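# Seat the blue-taped flask in a free shaker clamp

## Task

Put the glass flask with blue tape into an unoccupied clamp on the shaker, with its base pushed fully down into the clamp and the clamp's spring ring encircling the flask's cone. Do not grip it hard, press hard on its rim, or rip the foil covering its mouth. At the end every other flask must still be seated. The clamp legs must not be bent and no spring ring may be forced off. No flask may be struck hard or fall more than a few centimetres. Any of these violations is a failure.

## Robot and tools

ROBOT. There are two arms, left_arm and right_arm, each with a two-finger gripper whose fingers can fold. Calibrated bases in the scene frame: left_arm (+0.063, +0.429, +0.031) m, right_arm (-0.011, -0.487, +0.031) m, both turned almost zero about z.

FRAME. The scene frame has its origin at table-top height, midway between the nominal bases. +z points up, +x points out over the table, and left_arm sits on the +y side. Camera image sides do not match these names. Reported hand positions, orientations (end_effector_quat_wxyz), velocities and move targets all use this frame. end_effector_position is the spot between the pads when they are closed. Fingertips extend about 33 mm past it when the gap is 40 mm or less, and only about 9 mm when fully open. The fingers point along the gripper's +z axis and close along its y axis.

ROW LAYOUT. Every command row holds 18 numbers, each in [-1, 1], and both arms are always included. The first 9 are left_arm: dx, dy, dz, rx, ry, rz, then gripper position, force_limit, speed. The last 9 are the same fields for right_arm. dx to rz are offsets, not poses. They are measured from that arm's Hand target as it stood when the action or move began, along the scene axes. 1.0 equals 0.6 m or 180 degrees. rx, ry, rz together form one rotation vector, applied about the Hand target's position. Sending all six as 0 re-requests the current Hand target. Offsets build up across calls, so repeating one moves the arm further. Each control step limits orientation to within 32 degrees of the measured orientation.

GRIPPER FIELDS. position: +1 is fully open (140 mm), about -0.8 is pads touching, and -1 closes until something blocks the fingers. force_limit sets pad force after a slow close: about 14 N at -1, 40 N at 0, 58 N at +1. speed sets finger speed: roughly 30, 140 and 250 mm/s at -1, 0 and +1. A fast close squeezes much harder, up to about 116 N. Both force_limit and speed default to +1. For a fragile flask, close slowly at low force_limit and keep the part near the fingertip quarter of the pads. Nearer the palm the fingers may fold, holding loosely or squeezing too hard. A 0 is a real command, so to leave a gripper unchanged, resend its last three numbers.

execute_actions(actions, cameras). actions is a list of actions. Each action has up to 15 rows, one per 1/30 s step, and a short list repeats its last row. Within an action, every row counts from the same start pose. cameras takes names, ["all"] or []. Images come back by default only when actions is empty.

move(target, speed, blend, stop_force, zero, blocking, cameras). target is one 18-number row, or a list of up to 15 rows, all offset from the same starting Hand targets. Paths are straight and unobstructed, end together, last at least 0.5 s and at most 10 s. speed is in m/s, from 0.002 to 3.6, default 0.25, and turns are limited to twice that value in rad/s. It can be one value or one per target. blend is a corner radius in m. The default 0 stops at each target. stop_force is in N, from 3 to 120, shared by both arms. It ends an arm's path when its wrist sensor feels that much push against the motion. Use it slowly when approaching contact. Leave it out when backing off something, and do not rely on it while the gripper rotates. zero (default true) re-zeroes the sensor before the move. blocking=false returns after about 0.5 s and cannot be combined with stop_force. The result adds a "move:" line, for example done, off_target, moving, held or fault, with limits=paced meaning clipped and limits=held meaning steps were withheld. Avoid paths that pass near an arm's own base.

wait(seconds 0 to 10, cameras) lets time pass. stop(cameras) brakes a running move. zoom_image(camera, region [x0, y0, x1, y1], at most 504x504 px) enlarges part of the newest image from cam_head_left, cam_head_right, cam_high, cam_low, cam_left_wrist or cam_right_wrist, all 672x504. zero_wrist_force(arm) tares that arm's sensor. finished_scene(scene) ends the scene and takes the current scene's integer number. It cannot be undone.

RESULTS. Hand target is the last commanded pose after clipping. The gripper may rest short of it, and the next command asks for it again. object_status values: 0 moving, 1 blocked while opening, 2 blocked while closing (a grip), 3 reached the requested position or pads met. Check for 2 after closing. position_measured is in counts: 3 open, about 75 is 100 mm, 139 is 60 mm, 200 is 20 mm, 230 pads met. Wrist force and Wrist torque are given in the end effector's own axes. A third line shows the peak force since the last shown reading. Wrist depth is a 7x7 grid of distances in mm; "-" means no value. Clear glass may not appear in depth. Joint torques include the arm's weight. A MOTOR HOT line appears at 70 °C, and at 85 °C the arm is braked for 30 to 60 s.

AVOID. An outside force of about 150 N, or a joint torque limit (wrist joints 25.4 N m), stops the arm for 10 s. The arms are stiff, so commanding even slightly past a firm contact can fault. Approach slowly, then back off by commanding the target away. Contact between the two arms, or one gripper closing on the other's fingers, can end the scene. Do not drop or slam flasks, knock anything off the table, or twist hard against a stiff part. Objects may occasionally be nudged by outside pushes.

Each tool is called after "Emit:" as name(argument=value, ...) on one line, values as JSON.

## Session

Emit:
execute_actions(actions=[])

Scene clock: 0.00 s.
left_arm: end_effector_position=(+0.2862, +0.0640, +0.2464) position_measured=3 object_status=3 end_effector_quat_wxyz=(-0.420, +0.711, -0.069, +0.560) | right_arm: end_effector_position=(+0.5240, -0.2902, +0.3166) position_measured=3 object_status=3 end_effector_quat_wxyz=(-0.108, -0.300, +0.898, -0.302)
Joint positions: left_arm=[-1.883 -1.119 1.724 -0.632 -0.883 0.758] | right_arm=[0.423 -1.178 1.156 -1.234 -2.152 -0.131]
Joint velocities: within noise
Joint torques (N m): no reading
Motor temperatures (°C): left_arm=[35 29 31 38 40 38] | right_arm=[32 28 35 40 40 37]
Wrist force (N): no reading
Wrist torque (N m): no reading
Wrist force, peak (N): no reading
Wrist depth (mm): cam_left_wrist=[2992 4142 3264 2727 2659 2198 263 / - - 254 2992 2762 289 222 / 2834 - 4224 3077 334 247 183 / - 127 3590 2872 241 190 124 / - 119 3419 769 263 226 107 / - 335 2911 581 282 234 208 / - 287 610 436 358 284 -] | cam_right_wrist=[1717 1911 1755 527 - 420 235 / - 1991 1669 527 457 409 354 / - 1991 577 512 451 416 373 / - 132 572 521 448 412 122 / 110 1823 556 480 464 409 111 / 2008 1755 1959 457 438 395 322 / 2025 1539 1623 - 425 399 233]
Hand target: left_arm +0.2862, +0.0640, +0.2464; -0.420, +0.711, -0.069, +0.560 | right_arm +0.5240, -0.2902, +0.3166; -0.108, -0.300, +0.898, -0.302
Tool commands: left_gripper/position=+1.0 left_gripper/force_limit=+1.0 left_gripper/speed=+1.0 right_gripper/position=+1.0 right_gripper/force_limit=+1.0 right_gripper/speed=+1.0

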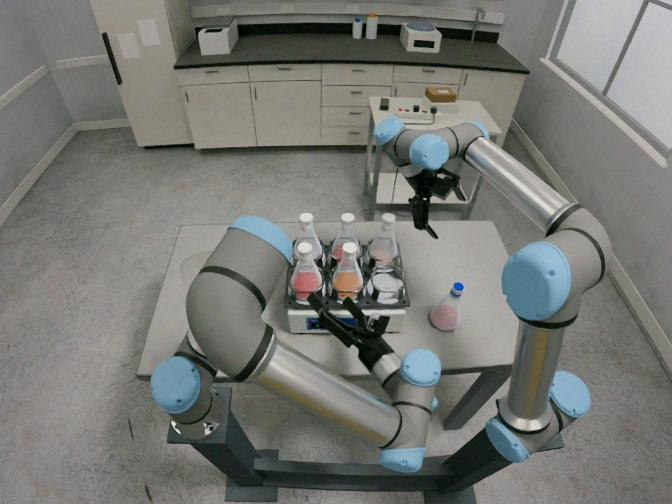

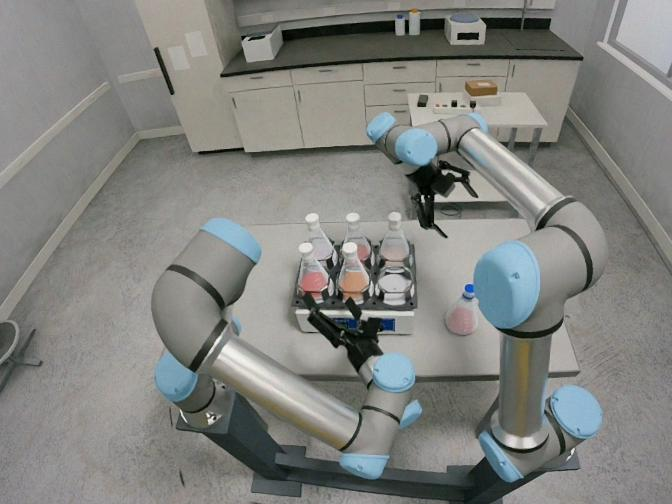

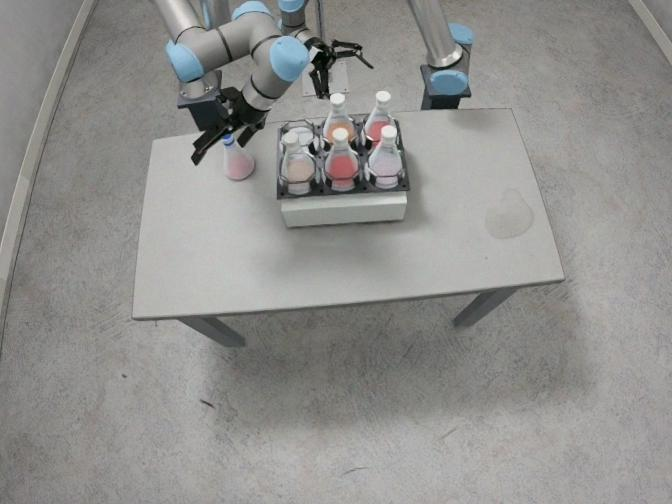

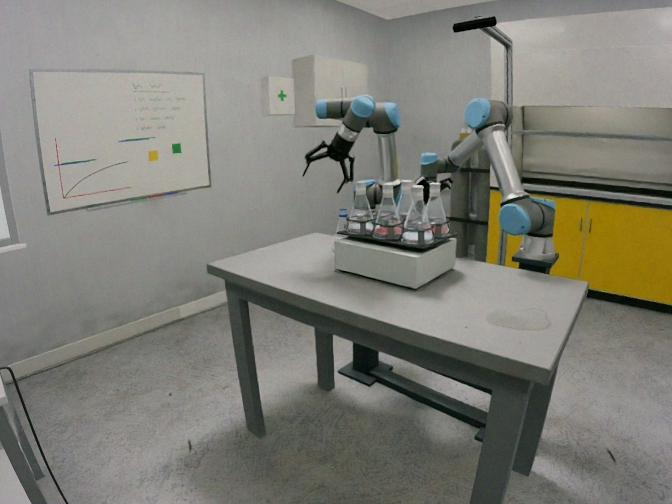

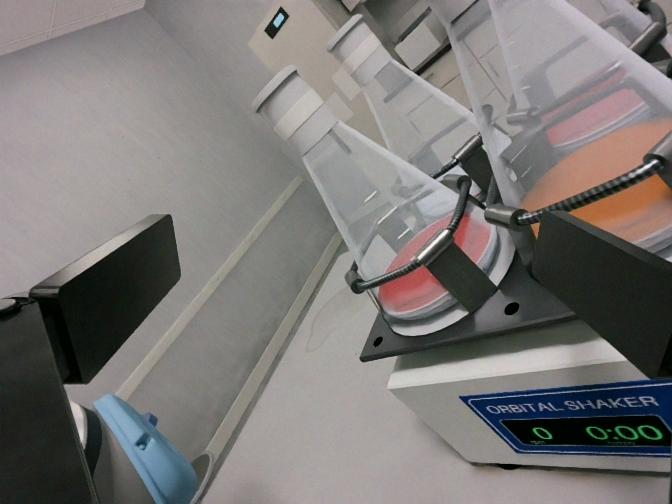

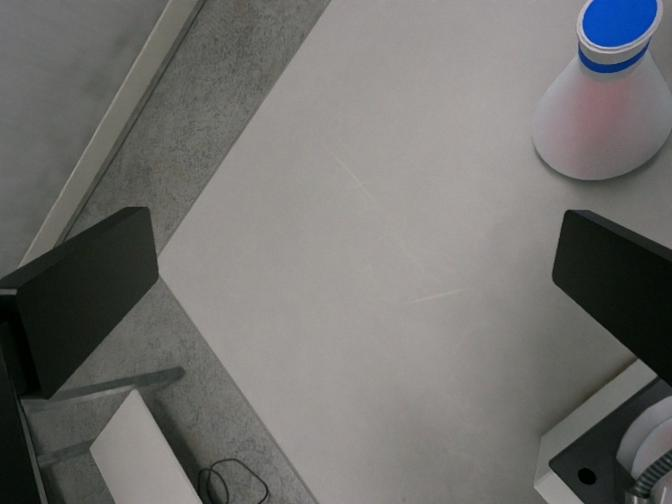

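Emit:
zoom_image(camera="cam_head_left", region=[270, 200, 480, 350])

Emit:
zoom_image(camera="cam_head_right", region=[280, 200, 490, 350])

Emit:
zoom_image(camera="cam_high", region=[200, 80, 420, 240])

Emit:
zoom_image(camera="cam_low", region=[300, 140, 480, 300])

Scaled by 2.400 from the camera's 672x504 image, which has a finer 960x720 frame.

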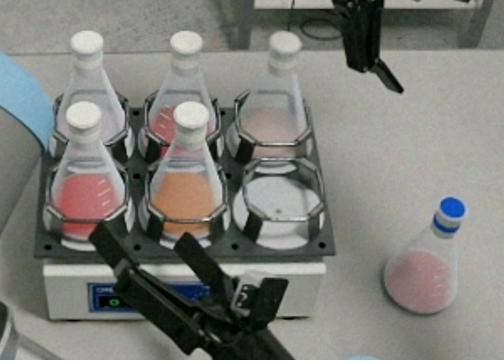

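Scaled by 2.400 from the camera's 672x504 image, which has a finer 960x720 frame.

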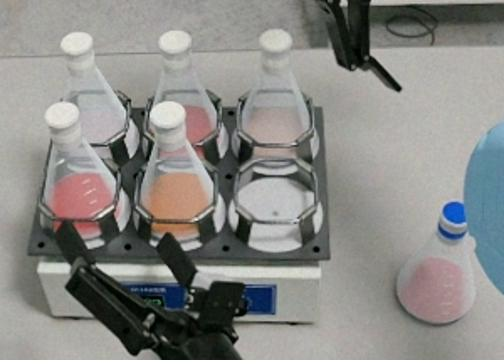

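Scaled by 2.291 from the camera's 672x504 image, which has a finer 960x720 frame.

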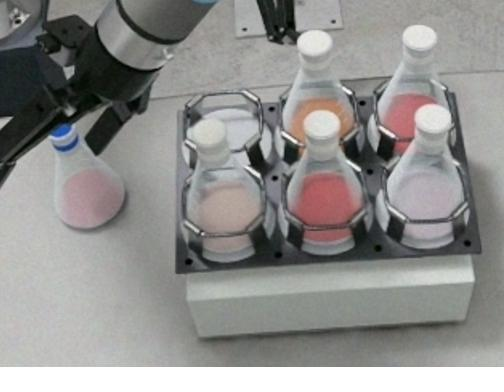

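Scaled by 2.800 from the camera's 672x504 image, which has a finer 960x720 frame.

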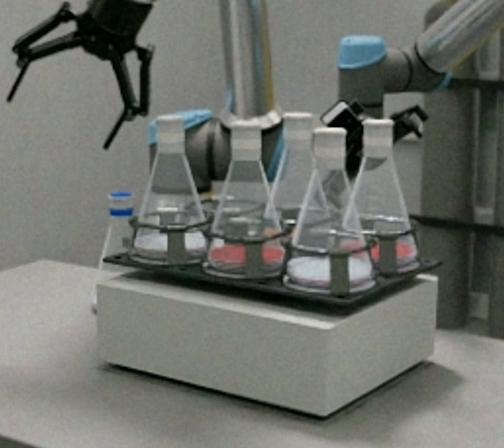

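Emit:
zoom_image(camera="cam_right_wrist", region=[500, 0, 672, 200])

Emit:
zoom_image(camera="cam_left_wrist", region=[230, 50, 672, 350])

Scaled by 2.520 from the camera's 672x504 image, which has a finer 960x720 frame.

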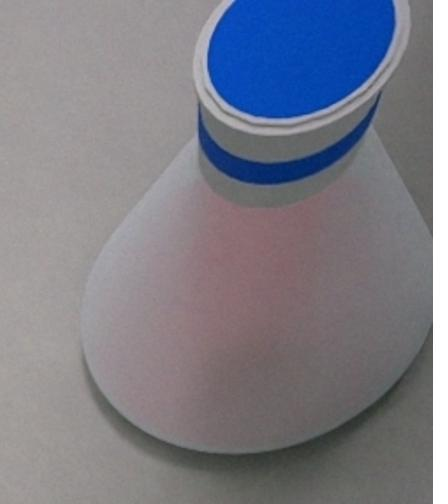

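Scaled by 1.140 from the camera's 672x504 image, which has a finer 960x720 frame.

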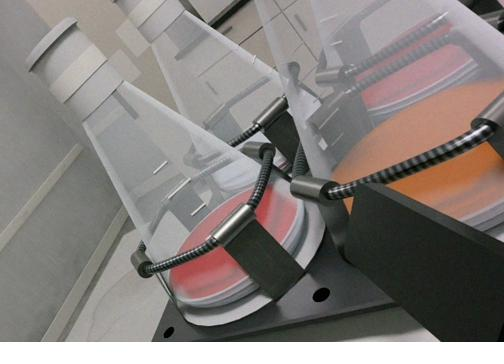

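Emit:
move(target=[-0.1,0.15,0.15,0,0,0,1,1,1,-0.207,-0.35,0.1,0.305,0.2136,-0.7394,1,1,1], cameras=["all"])

Scene clock: 46.47 s.
left_arm: end_effector_position=(+0.2262, +0.1541, +0.3364) position_measured=3 object_status=3 end_effector_quat_wxyz=(-0.420, +0.711, -0.069, +0.560) | right_arm: end_effector_position=(+0.3998, -0.5002, +0.3767) position_measured=3 object_status=3 end_effector_quat_wxyz=(-0.405, +0.580, +0.579, +0.406)
Joint positions: left_arm=[-2.08 -1.401 1.849 -0.471 -1.08 0.752] | right_arm=[-0.899 -1.425 1.528 -0.538 -0.948 0.265]
Joint torques (N m): left_arm=[7.26 -17.96 -21.73 -0.16 1.52 -2.45] | right_arm=[6.37 -19.74 -29.79 -0.82 -0.65 -1.5]
Wrist force (N): left_arm=[0.0 0.0 -0.1] | right_arm=[0.1 -2.8 0.8]
Wrist torque (N m): left_arm=[0.00 0.01 0.04] | right_arm=[-0.39 -0.18 0.03]
Wrist force, peak (N): left_arm=[-0.1 -0.5 0.2] | right_arm=[-0.2 -3.7 0.3]
Wrist depth (mm): cam_left_wrist=[- - 3077 2798 2762 326 2052 / - - - 2992 2798 250 2176 / 2032 - - 5129 2476 422 326 / - 127 4488 3917 3419 149 124 / - 119 3779 3714 - 520 107 / - 210 265 671 570 434 307 / - 204 230 258 467 392 -] | cam_right_wrist=[549 606 840 2663 570 - - / 3291 3000 971 760 710 3338 3435 / 2394 2495 - 574 578 2215 2495 / 109 141 687 588 598 - 122 / 110 1634 595 581 606 587 111 / 1402 1481 521 529 528 528 - / 1281 1302 440 437 461 457 451]
Hand target: left_arm +0.2262, +0.1540, +0.3364; -0.420, +0.711, -0.069, +0.560 | right_arm +0.3998, -0.5002, +0.3766; -0.405, +0.580, +0.579, +0.406
Off the commanded pose: left_arm 0.000 m, 0 deg | right_arm 0.000 m, 0 deg.
move: done
camera_calibration:
cam_left_wrist: T_world_to_cam=[[0.359218, -0.630697, -0.687884, 0.255521], [-0.659101, 0.350385, -0.665444, 0.316878], [0.660718, 0.692425, -0.289828, -0.0120975], [0, 0, 0, 1]] pos_world=[0.12506, 0.0585034, 0.383127]
cam_right_wrist: T_world_to_cam=[[0.999869, -0.000342723, 0.0161955, -0.39691], [0.0119389, -0.660141, -0.751047, -0.0522437], [0.0109487, 0.751142, -0.66005, 0.763544], [0, 0, 0, 1]] pos_world=[0.389122, -0.608154, 0.471168]

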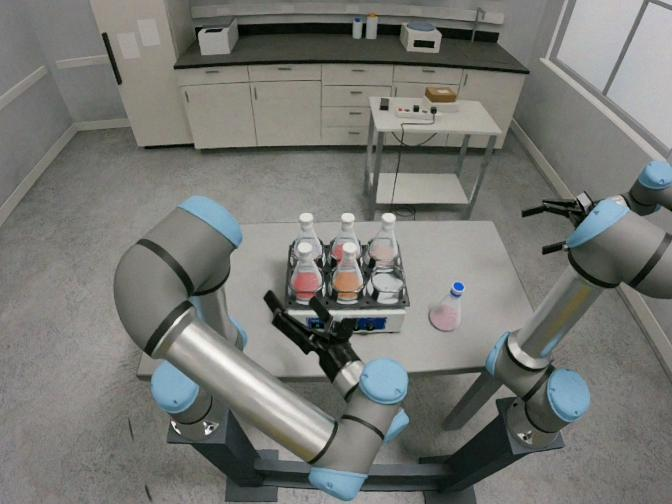

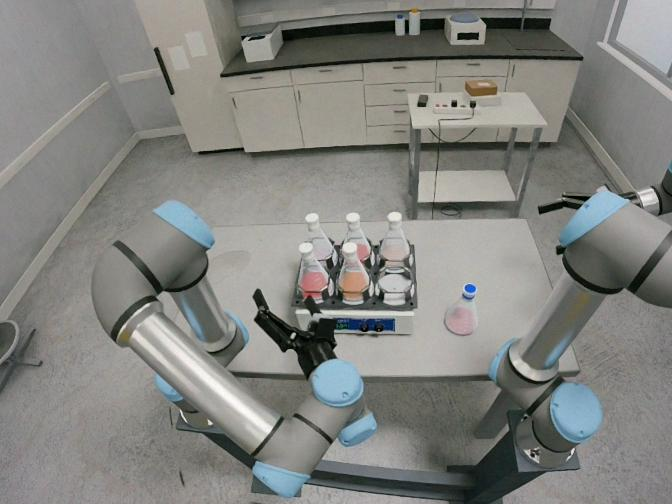

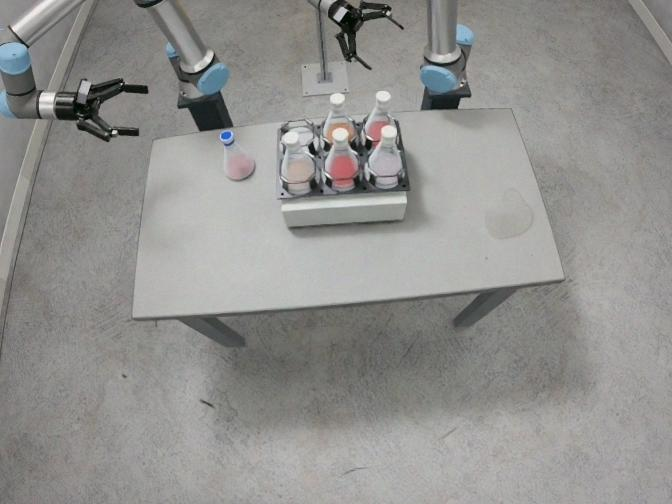

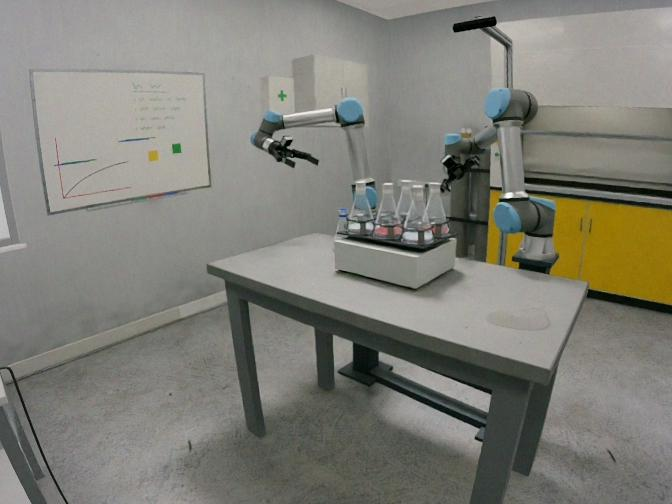

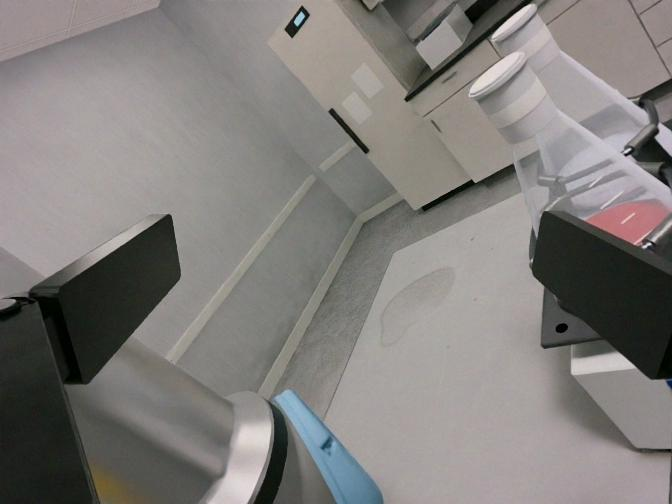

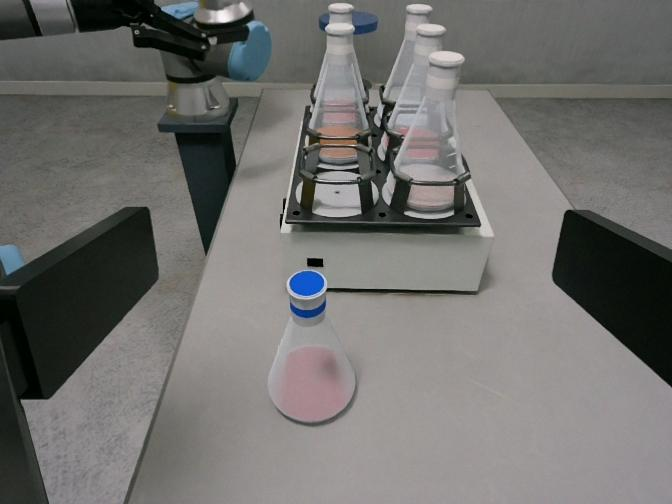

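Emit:
move(target=[0,0,0,0,0,0,1,1,1,-0.051,0.067,-0.353,0,0,0,0.5,-1,1], cameras=["cam_right_wrist","cam_high","cam_head_right"])

Scene clock: 58.13 s.
left_arm: end_effector_position=(+0.2262, +0.1540, +0.3364) position_measured=3 object_status=3 end_effector_quat_wxyz=(-0.420, +0.711, -0.069, +0.560) | right_arm: end_effector_position=(+0.3693, -0.4600, +0.1649) position_measured=66 object_status=3 end_effector_quat_wxyz=(-0.405, +0.580, +0.579, +0.406)
Joint positions: left_arm=[-2.08 -1.401 1.849 -0.471 -1.08 0.752] | right_arm=[-0.897 -1.343 2.02 -1.112 -0.946 0.266]
Joint torques (N m): left_arm=[9.28 -18.82 -26.01 -0.24 1.47 0.6] | right_arm=[7.92 -38.55 -13.47 -0.86 0.05 0.75]
Wrist force (N): left_arm=[0.2 0.0 0.0] | right_arm=[0.2 -2.7 0.7]
Wrist torque (N m): left_arm=[0.01 -0.04 0.04] | right_arm=[-0.34 -0.22 0.01]
Wrist force, peak (N): left_arm=[0.0 -0.3 0.2] | right_arm=[-2.1 -3.3 2.2]
Wrist depth (mm): cam_left_wrist=[- - - 2798 2798 324 2091 / 2221 2627 - 2798 2872 245 2316 / 4224 - - 3989 3474 427 318 / - 127 - 4308 869 149 124 / - 118 - 3314 792 544 106 / - 210 265 699 536 422 305 / - 205 230 257 482 392 -] | cam_right_wrist=[- 2890 840 380 388 398 - / 2693 2548 - 246 411 410 2236 / 2061 2043 484 460 457 451 489 / 1755 103 376 - 389 135 409 / - 103 328 311 330 126 97 / - 282 283 283 283 284 - / - 248 249 249 250 249 -]
Hand target: left_arm +0.2262, +0.1540, +0.3364; -0.420, +0.711, -0.069, +0.560 | right_arm +0.3692, -0.4600, +0.1648; -0.405, +0.580, +0.579, +0.406
Off the commanded pose: left_arm 0.000 m, 0 deg | right_arm 0.000 m, 0 deg.
move: done
camera_calibration:
cam_right_wrist: T_world_to_cam=[[0.999871, -0.000336005, 0.0160532, -0.362931], [0.011838, -0.660034, -0.751142, -0.184358], [0.0108481, 0.751235, -0.659945, 0.594021], [0, 0, 0, 1]] pos_world=[0.358622, -0.568054, 0.259368]
Images, in order (width x height): cam_head_right 672x504, cam_high 672x504, cam_right_wrist 672x504.

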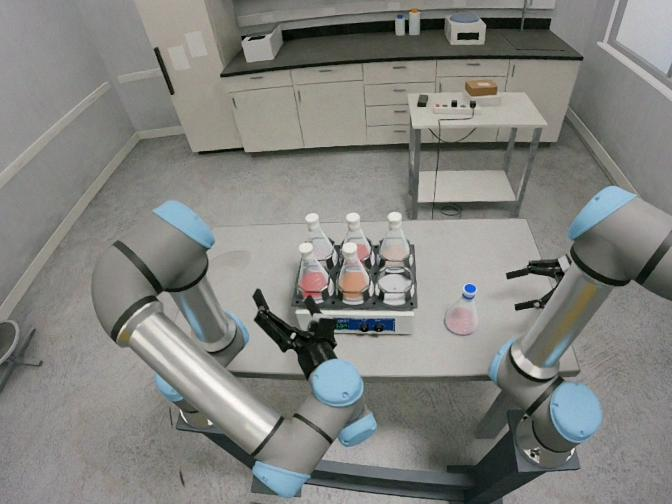

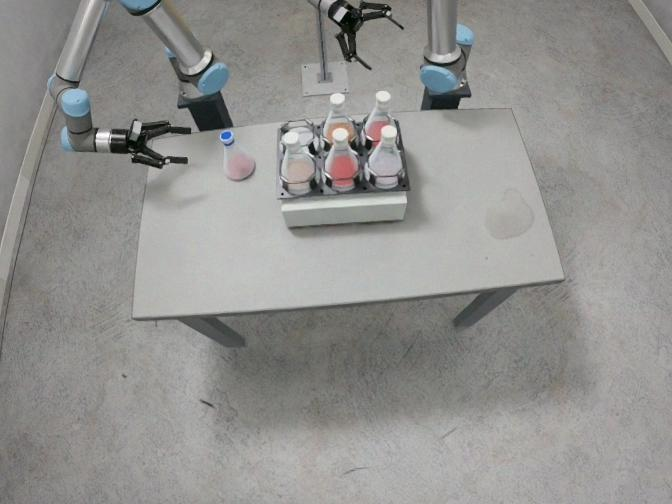

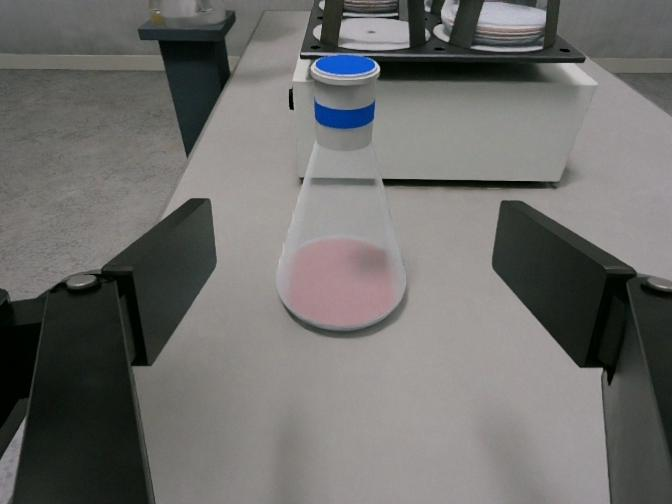

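Emit:
move(target=[0,0,0,0,0,0,1,1,1,-0.0037,0.186,-0.0155,0,0,0,0.5,-1,1], speed=0.12, cameras=["cam_right_wrist"])

Scene clock: 64.83 s.
left_arm: end_effector_position=(+0.2262, +0.1540, +0.3364) position_measured=3 object_status=3 end_effector_quat_wxyz=(-0.420, +0.711, -0.069, +0.560) | right_arm: end_effector_position=(+0.3670, -0.3484, +0.1556) position_measured=66 object_status=3 end_effector_quat_wxyz=(-0.405, +0.580, +0.579, +0.406)
Joint positions: left_arm=[-2.08 -1.401 1.849 -0.471 -1.08 0.752] | right_arm=[-0.715 -1.455 2.202 -1.253 -0.784 0.374]
Joint torques (N m): left_arm=[8.35 -18.41 -24.83 -0.28 1.39 2.07] | right_arm=[-11.6 -12.57 -26.71 1.64 -0.56 -1.62]
Wrist force (N): left_arm=[-0.1 0.0 -0.1] | right_arm=[0.2 -2.7 0.6]
Wrist torque (N m): left_arm=[0.01 0.01 0.03] | right_arm=[-0.34 -0.24 0.06]
Wrist force, peak (N): left_arm=[-0.2 -0.1 0.3] | right_arm=[0.9 -2.9 2.4]
Wrist depth (mm): cam_left_wrist=[- - 4396 2911 2911 319 2244 / 2476 - 3264 3168 2911 248 2316 / 2448 2872 3847 - 3168 753 331 / - 135 3651 5254 905 149 117 / - 118 - 3077 - 543 106 / - 209 266 675 558 456 297 / - 203 231 258 491 392 -] | cam_right_wrist=[- 745 894 305 322 296 301 / 2756 2604 668 306 307 311 310 / 2061 2043 462 143 328 335 336 / 1743 103 361 161 367 135 365 / - 103 316 318 316 126 97 / - 272 272 257 271 273 - / - 239 241 230 234 241 -]
Hand target: left_arm +0.2262, +0.1540, +0.3364; -0.420, +0.711, -0.069, +0.560 | right_arm +0.3670, -0.3484, +0.1555; -0.405, +0.580, +0.579, +0.406
Off the commanded pose: left_arm 0.000 m, 0 deg | right_arm 0.000 m, 0 deg.
move: done
camera_calibration:
cam_right_wrist: T_world_to_cam=[[0.999869, -0.000201669, 0.0162054, -0.36042], [0.0120395, -0.66014, -0.751046, -0.117735], [0.0108493, 0.751142, -0.660051, 0.503979], [0, 0, 0, 1]] pos_world=[0.356322, -0.456354, 0.250068]
Images, in order (width x height): cam_right_wrist 672x504.

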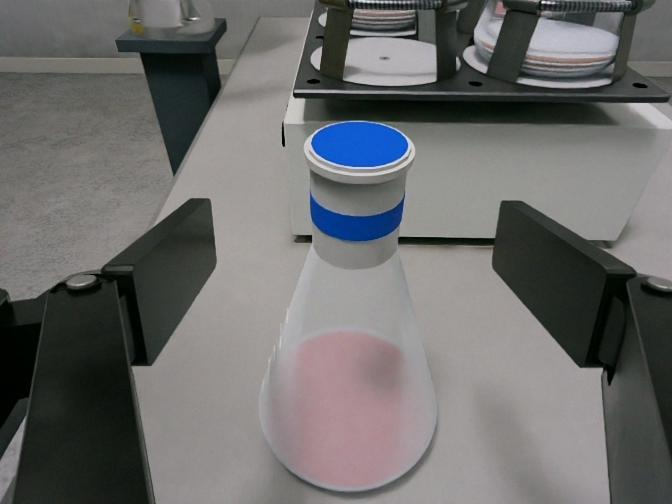

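Emit:
execute_actions(actions=[[[0,0,0,0,0,0,1,1,1,0,0,0,0,0,0,-1,-1,-1]],[[0,0,0,0,0,0,1,1,1,0,0,0,0,0,0,-1,-1,-1]],[[0,0,0,0,0,0,1,1,1,0,0,0,0,0,0,-1,-1,-1]],[[0,0,0,0,0,0,1,1,1,0,0,0,0,0,0,-1,-1,-1]],[[0,0,0,0,0,0,1,1,1,0,0,0,0,0,0,-1,-1,-1]]], cameras=["cam_right_wrist"])

Scene clock: 72.80 s.
left_arm: end_effector_position=(+0.2262, +0.1540, +0.3364) position_measured=3 object_status=3 end_effector_quat_wxyz=(-0.420, +0.711, -0.069, +0.560) | right_arm: end_effector_position=(+0.3670, -0.3484, +0.1555) position_measured=178 object_status=2 end_effector_quat_wxyz=(-0.405, +0.580, +0.579, +0.406)
Joint positions: left_arm=[-2.08 -1.401 1.849 -0.471 -1.08 0.752] | right_arm=[-0.715 -1.455 2.202 -1.253 -0.784 0.374]
Joint torques (N m): left_arm=[8.61 -19.44 -24.73 -0.37 1.35 2] | right_arm=[-10.89 -13.16 -24.36 -0.29 1.36 0.44]
Wrist force (N): left_arm=[-0.1 -0.2 -0.1] | right_arm=[-1.6 -2.9 1.2]
Wrist torque (N m): left_arm=[-0.03 0.03 0.03] | right_arm=[-0.37 -0.34 0.07]
Wrist force, peak (N): left_arm=[0.3 0.0 0.2] | right_arm=[-1.6 -2.8 1.4]
Wrist depth (mm): cam_left_wrist=[2872 3314 4224 2834 2798 324 2133 / - - - 3264 2834 248 2244 / 2762 - - - 3314 718 332 / - 127 - 4064 2534 149 118 / - 118 - 3215 718 535 106 / - 209 261 2762 - 447 302 / - 203 230 258 457 403 -] | cam_right_wrist=[- 755 826 297 321 295 297 / 2693 2394 579 305 311 312 310 / 2079 2116 463 143 332 336 333 / 1646 391 106 161 130 365 366 / - 80 76 287 - 85 77 / - 72 - - - - 69 / - - - 230 - - -]
Hand target: left_arm +0.2262, +0.1540, +0.3364; -0.420, +0.711, -0.069, +0.560 | right_arm +0.3670, -0.3484, +0.1555; -0.405, +0.580, +0.579, +0.406
Off the commanded pose: left_arm 0.000 m, 0 deg | right_arm 0.000 m, 0 deg.
Step readings (end_effector_position of left_arm | right_arm):
0: (+0.2262, +0.1540, +0.3364) | (+0.3670, -0.3484, +0.1555)
1: (+0.2262, +0.1540, +0.3364) | (+0.3670, -0.3484, +0.1555)
2: (+0.2262, +0.1540, +0.3364) | (+0.3670, -0.3484, +0.1555)
4: (+0.2262, +0.1540, +0.3364) | (+0.3670, -0.3484, +0.1555)
8: (+0.2262, +0.1540, +0.3364) | (+0.3670, -0.3484, +0.1555)
15: (+0.2262, +0.1540, +0.3364) | (+0.3670, -0.3484, +0.1555)
16: (+0.2262, +0.1540, +0.3364) | (+0.3670, -0.3484, +0.1555)
17: (+0.2262, +0.1540, +0.3364) | (+0.3670, -0.3484, +0.1555)
19: (+0.2262, +0.1540, +0.3364) | (+0.3670, -0.3484, +0.1555)
23: (+0.2262, +0.1540, +0.3364) | (+0.3670, -0.3484, +0.1555)
30: (+0.2262, +0.1540, +0.3364) | (+0.3670, -0.3484, +0.1555)
31: (+0.2262, +0.1540, +0.3364) | (+0.3670, -0.3484, +0.1555)
32: (+0.2262, +0.1540, +0.3364) | (+0.3670, -0.3484, +0.1555)
34: (+0.2262, +0.1540, +0.3364) | (+0.3670, -0.3484, +0.1555)
38: (+0.2262, +0.1540, +0.3364) | (+0.3670, -0.3484, +0.1555)
45: (+0.2262, +0.1540, +0.3364) | (+0.3670, -0.3484, +0.1555)
46: (+0.2262, +0.1540, +0.3364) | (+0.3670, -0.3484, +0.1555)
47: (+0.2262, +0.1540, +0.3364) | (+0.3670, -0.3484, +0.1555)
49: (+0.2262, +0.1540, +0.3364) | (+0.3670, -0.3484, +0.1555)
53: (+0.2262, +0.1540, +0.3364) | (+0.3670, -0.3484, +0.1555)
60: (+0.2262, +0.1540, +0.3364) | (+0.3670, -0.3484, +0.1555)
61: (+0.2262, +0.1540, +0.3364) | (+0.3670, -0.3484, +0.1555)
62: (+0.2262, +0.1540, +0.3364) | (+0.3670, -0.3484, +0.1555)
64: (+0.2262, +0.1540, +0.3364) | (+0.3670, -0.3484, +0.1555)
68: (+0.2262, +0.1540, +0.3364) | (+0.3670, -0.3484, +0.1555)
75: (+0.2262, +0.1540, +0.3364) | (+0.3670, -0.3484, +0.1555)
camera_calibration:
cam_right_wrist: T_world_to_cam=[[0.999869, -0.000344903, 0.0161954, -0.360483], [0.0119382, -0.660084, -0.751097, -0.117727], [0.0109494, 0.751191, -0.659994, 0.504026], [0, 0, 0, 1]] pos_world=[0.356322, -0.456454, 0.250068]
Images, in order (width x height): cam_right_wrist 672x504.

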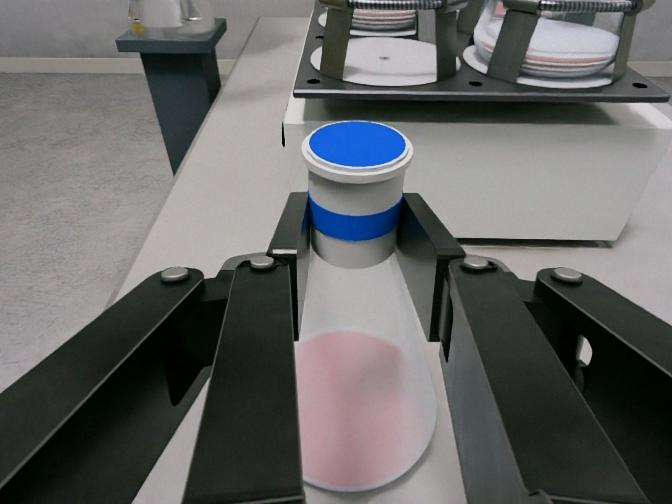

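Emit:
move(target=[[0,0,0,0,0,0,1,1,1,0,0,0.05,0,0,0,-1,-1,-1],[0,0,0,0,0,0,1,1,1,0,0,0.35,0,0,0,-1,-1,-1],[0,0,0,0,0,0,1,1,1,0.055,0.2,0.35,0,0,0,-1,-1,-1]], speed=[0.08,0.2,0.15], blend=[0.01,0.04,0], cameras=["all"])

Scene clock: 82.70 s.
left_arm: end_effector_position=(+0.2262, +0.1540, +0.3364) position_measured=3 object_status=3 end_effector_quat_wxyz=(-0.420, +0.711, -0.069, +0.560) | right_arm: end_effector_position=(+0.3999, -0.2284, +0.3655) position_measured=178 object_status=2 end_effector_quat_wxyz=(-0.405, +0.580, +0.579, +0.406)
Joint positions: left_arm=[-2.08 -1.401 1.849 -0.471 -1.08 0.752] | right_arm=[-0.406 -1.721 1.896 -0.916 -0.531 0.669]
Joint torques (N m): left_arm=[7.68 -19 -25.2 -0.31 1.19 2.06] | right_arm=[-1.13 -7.25 -34.29 -1.68 2.97 0.6]
Wrist force (N): left_arm=[-0.2 0.0 0.0] | right_arm=[-2.3 -2.5 1.6]
Wrist torque (N m): left_arm=[0.00 0.03 0.03] | right_arm=[-0.34 -0.33 0.06]
Wrist force, peak (N): left_arm=[-0.2 0.1 -0.3] | right_arm=[-3.8 -3.1 2.0]
Wrist depth (mm): cam_left_wrist=[- - - 2911 2911 324 2013 / - - 3366 3264 2762 248 2292 / 2595 3366 - - 3314 415 329 / - 127 - 4396 879 149 118 / - 118 - 3314 677 495 107 / - 210 264 673 558 454 303 / - 204 231 260 485 381 -] | cam_right_wrist=[385 603 653 3246 - - - / 398 614 677 342 3038 2756 3591 / 2495 829 967 143 366 259 2443 / 1942 1881 100 159 130 409 2135 / - 81 76 282 - 85 77 / - 72 - 257 - - 69 / - - - 237 - - -]
Hand target: left_arm +0.2262, +0.1540, +0.3364; -0.420, +0.711, -0.069, +0.560 | right_arm +0.4000, -0.2284, +0.3655; -0.405, +0.580, +0.579, +0.406
Off the commanded pose: left_arm 0.000 m, 0 deg | right_arm 0.000 m, 0 deg.
move: done
camera_calibration:
cam_left_wrist: T_world_to_cam=[[0.359214, -0.630767, -0.687822, 0.255397], [-0.659123, 0.350299, -0.665468, 0.316894], [0.660699, 0.692404, -0.28992, -0.0121536], [0, 0, 0, 1]] pos_world=[0.12516, 0.0585035, 0.383027]
cam_right_wrist: T_world_to_cam=[[0.999871, -0.000193933, 0.0160643, -0.396627], [0.0119394, -0.660083, -0.751098, 0.118813], [0.0107494, 0.751193, -0.659995, 0.55206], [0, 0, 0, 1]] pos_world=[0.389223, -0.336354, 0.459968]

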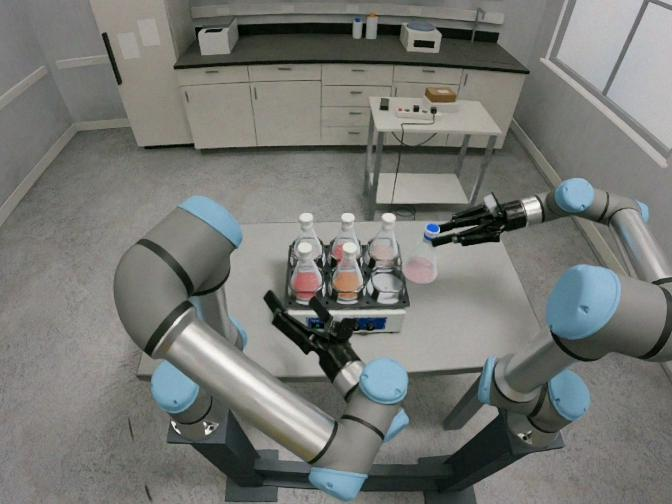

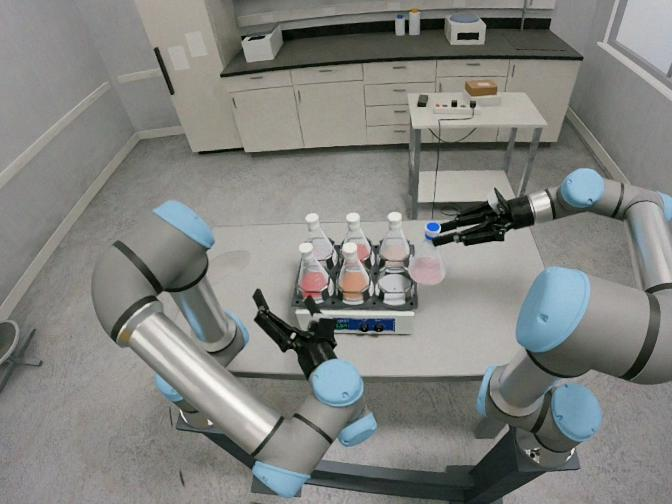

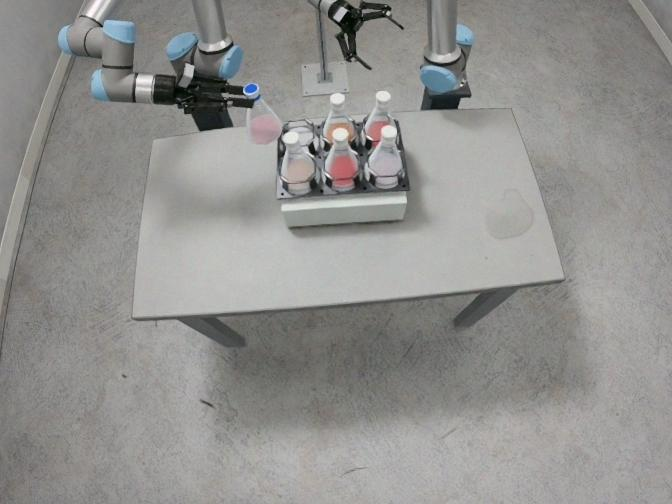

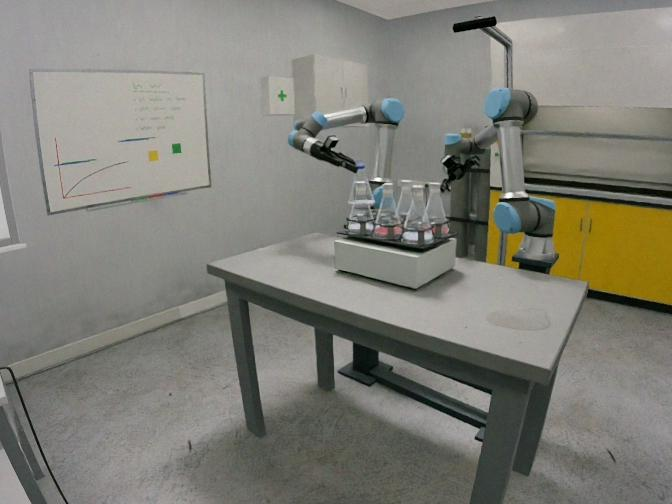

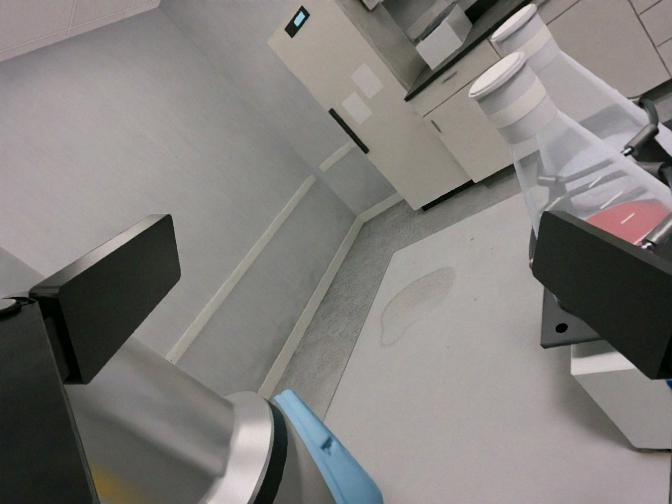

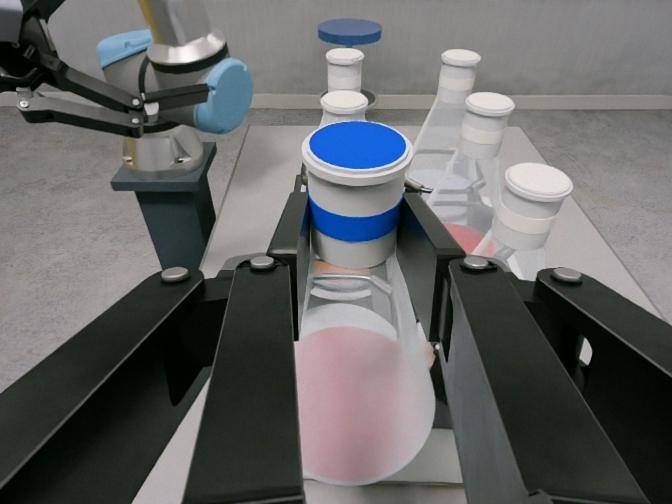

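Emit:
move(target=[[0,0,0,0,0,0,1,1,1,0,0,0.04,0,0,0,-1,-1,-1],[0,0,0,0,0,0,1,1,1,0,0.1613,0.04,0,0,0,-1,-1,-1]], speed=0.1, blend=[0.01,0], cameras=["all"])

Emit:
zoom_image(camera="cam_high", region=[220, 50, 420, 210])

Emit:
zoom_image(camera="cam_head_right", region=[280, 190, 450, 340])

Emit:
zoom_image(camera="cam_low", region=[310, 130, 480, 270])

Scene clock: 96.97 s.
left_arm: end_effector_position=(+0.2262, +0.1540, +0.3364) position_measured=3 object_status=3 end_effector_quat_wxyz=(-0.420, +0.711, -0.069, +0.560) | right_arm: end_effector_position=(+0.3999, -0.1316, +0.3895) position_measured=178 object_status=2 end_effector_quat_wxyz=(-0.405, +0.580, +0.579, +0.406)
Joint positions: left_arm=[-2.08 -1.401 1.849 -0.471 -1.08 0.752] | right_arm=[-0.169 -1.766 1.95 -1.317 -0.387 1.102]
Joint torques (N m): left_arm=[8.03 -18.89 -25.61 -0.12 1.21 2.18] | right_arm=[-8.82 -19.3 -35.35 -2.92 2.29 0.12]
Wrist force (N): left_arm=[0.0 -0.1 -0.2] | right_arm=[-2.2 -2.4 2.0]
Wrist torque (N m): left_arm=[-0.01 -0.01 0.04] | right_arm=[-0.27 -0.35 0.07]
Wrist force, peak (N): left_arm=[0.0 -0.3 0.1] | right_arm=[-4.7 -2.4 2.4]
Wrist depth (mm): cam_left_wrist=[- 4224 - 2693 2951 325 2032 / - 2798 3714 3366 2911 246 2176 / 1995 3077 - - 3474 748 331 / - 128 3989 4142 945 150 117 / - 127 3651 3419 673 536 107 / - 210 262 725 557 448 - / - 203 231 259 483 393 -] | cam_right_wrist=[361 498 - 2604 - - - / 3118 572 609 390 3591 2962 2855 / 348 662 803 143 162 397 2548 / 2025 785 100 160 128 286 2043 / - 81 76 408 - 85 77 / - 72 - 252 - - 69 / - - - 237 - - -]
Hand target: left_arm +0.2262, +0.1540, +0.3364; -0.420, +0.711, -0.069, +0.560 | right_arm +0.4000, -0.1316, +0.3895; -0.405, +0.580, +0.579, +0.406
Off the commanded pose: left_arm 0.000 m, 0 deg | right_arm 0.000 m, 0 deg.
move: done
camera_calibration:
cam_left_wrist: T_world_to_cam=[[0.359214, -0.630767, -0.687822, 0.255397], [-0.659123, 0.350299, -0.665468, 0.316894], [0.660699, 0.692404, -0.28992, -0.0121536], [0, 0, 0, 1]] pos_world=[0.12516, 0.0585035, 0.383027]
cam_right_wrist: T_world_to_cam=[[0.99987, -0.000127138, 0.0161388, -0.397013], [0.0120386, -0.660139, -0.751047, 0.200658], [0.0107493, 0.751143, -0.660052, 0.4952], [0, 0, 0, 1]] pos_world=[0.389222, -0.239554, 0.483968]

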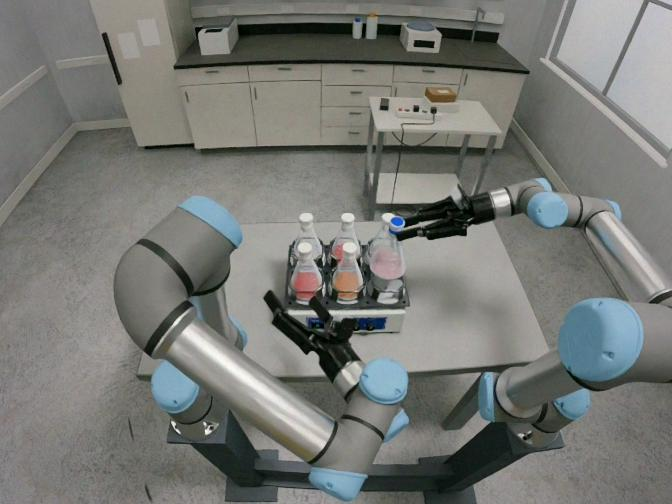

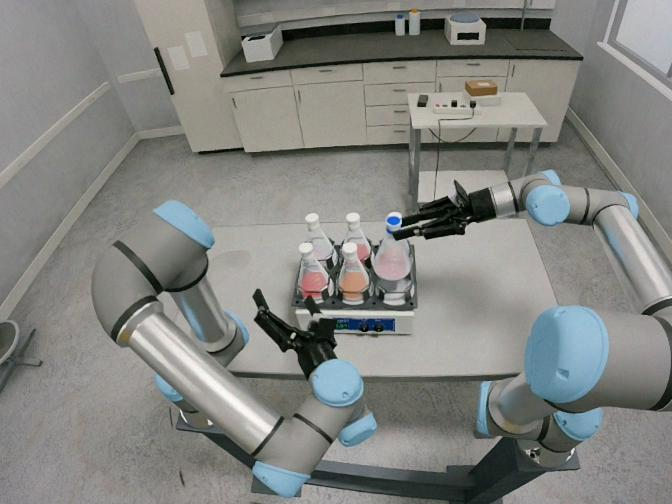

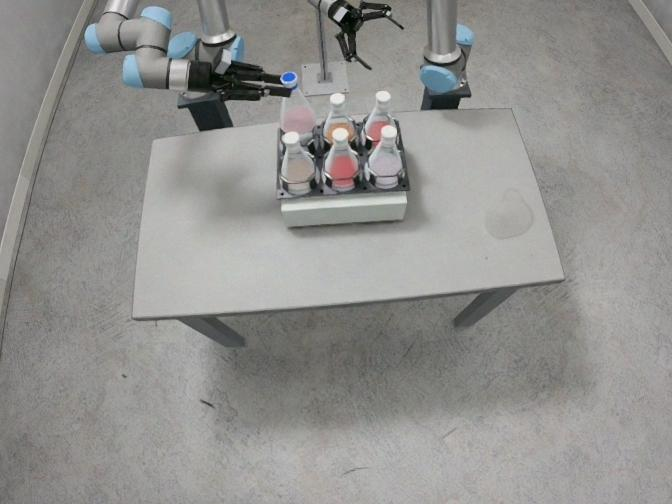

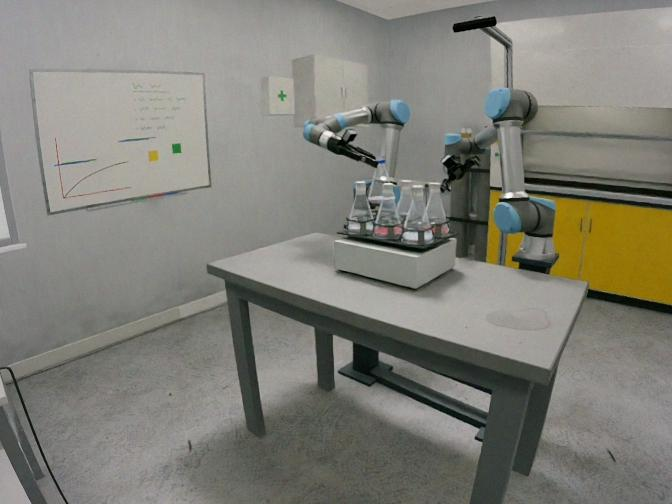

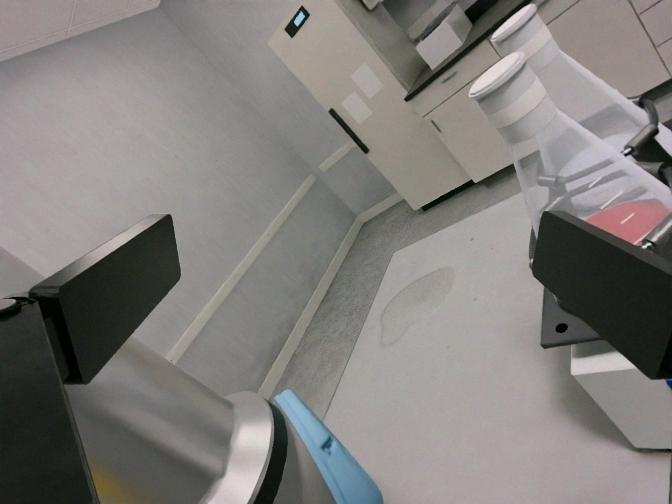

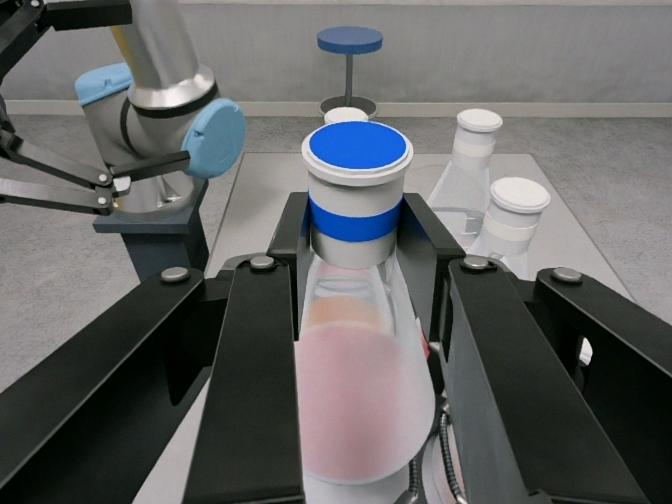

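Scaled by 2.520 from the camera's 672x504 image, which has a finer 960x720 frame.

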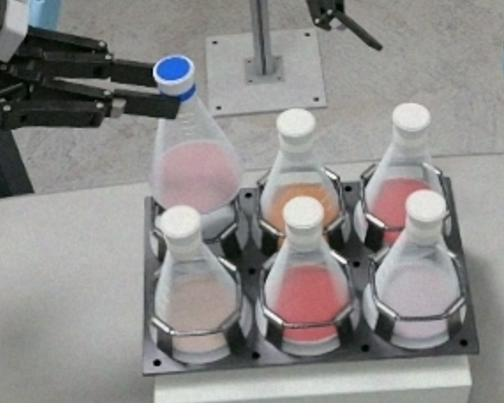

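Scaled by 2.965 from the camera's 672x504 image, which has a finer 960x720 frame.

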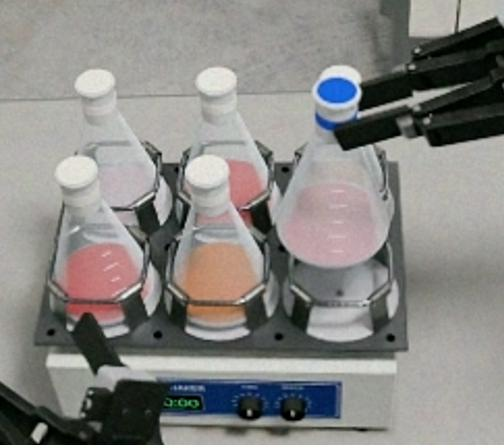

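Scaled by 2.965 from the camera's 672x504 image, which has a finer 960x720 frame.

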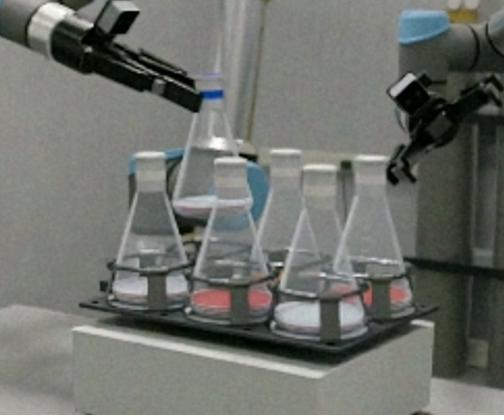

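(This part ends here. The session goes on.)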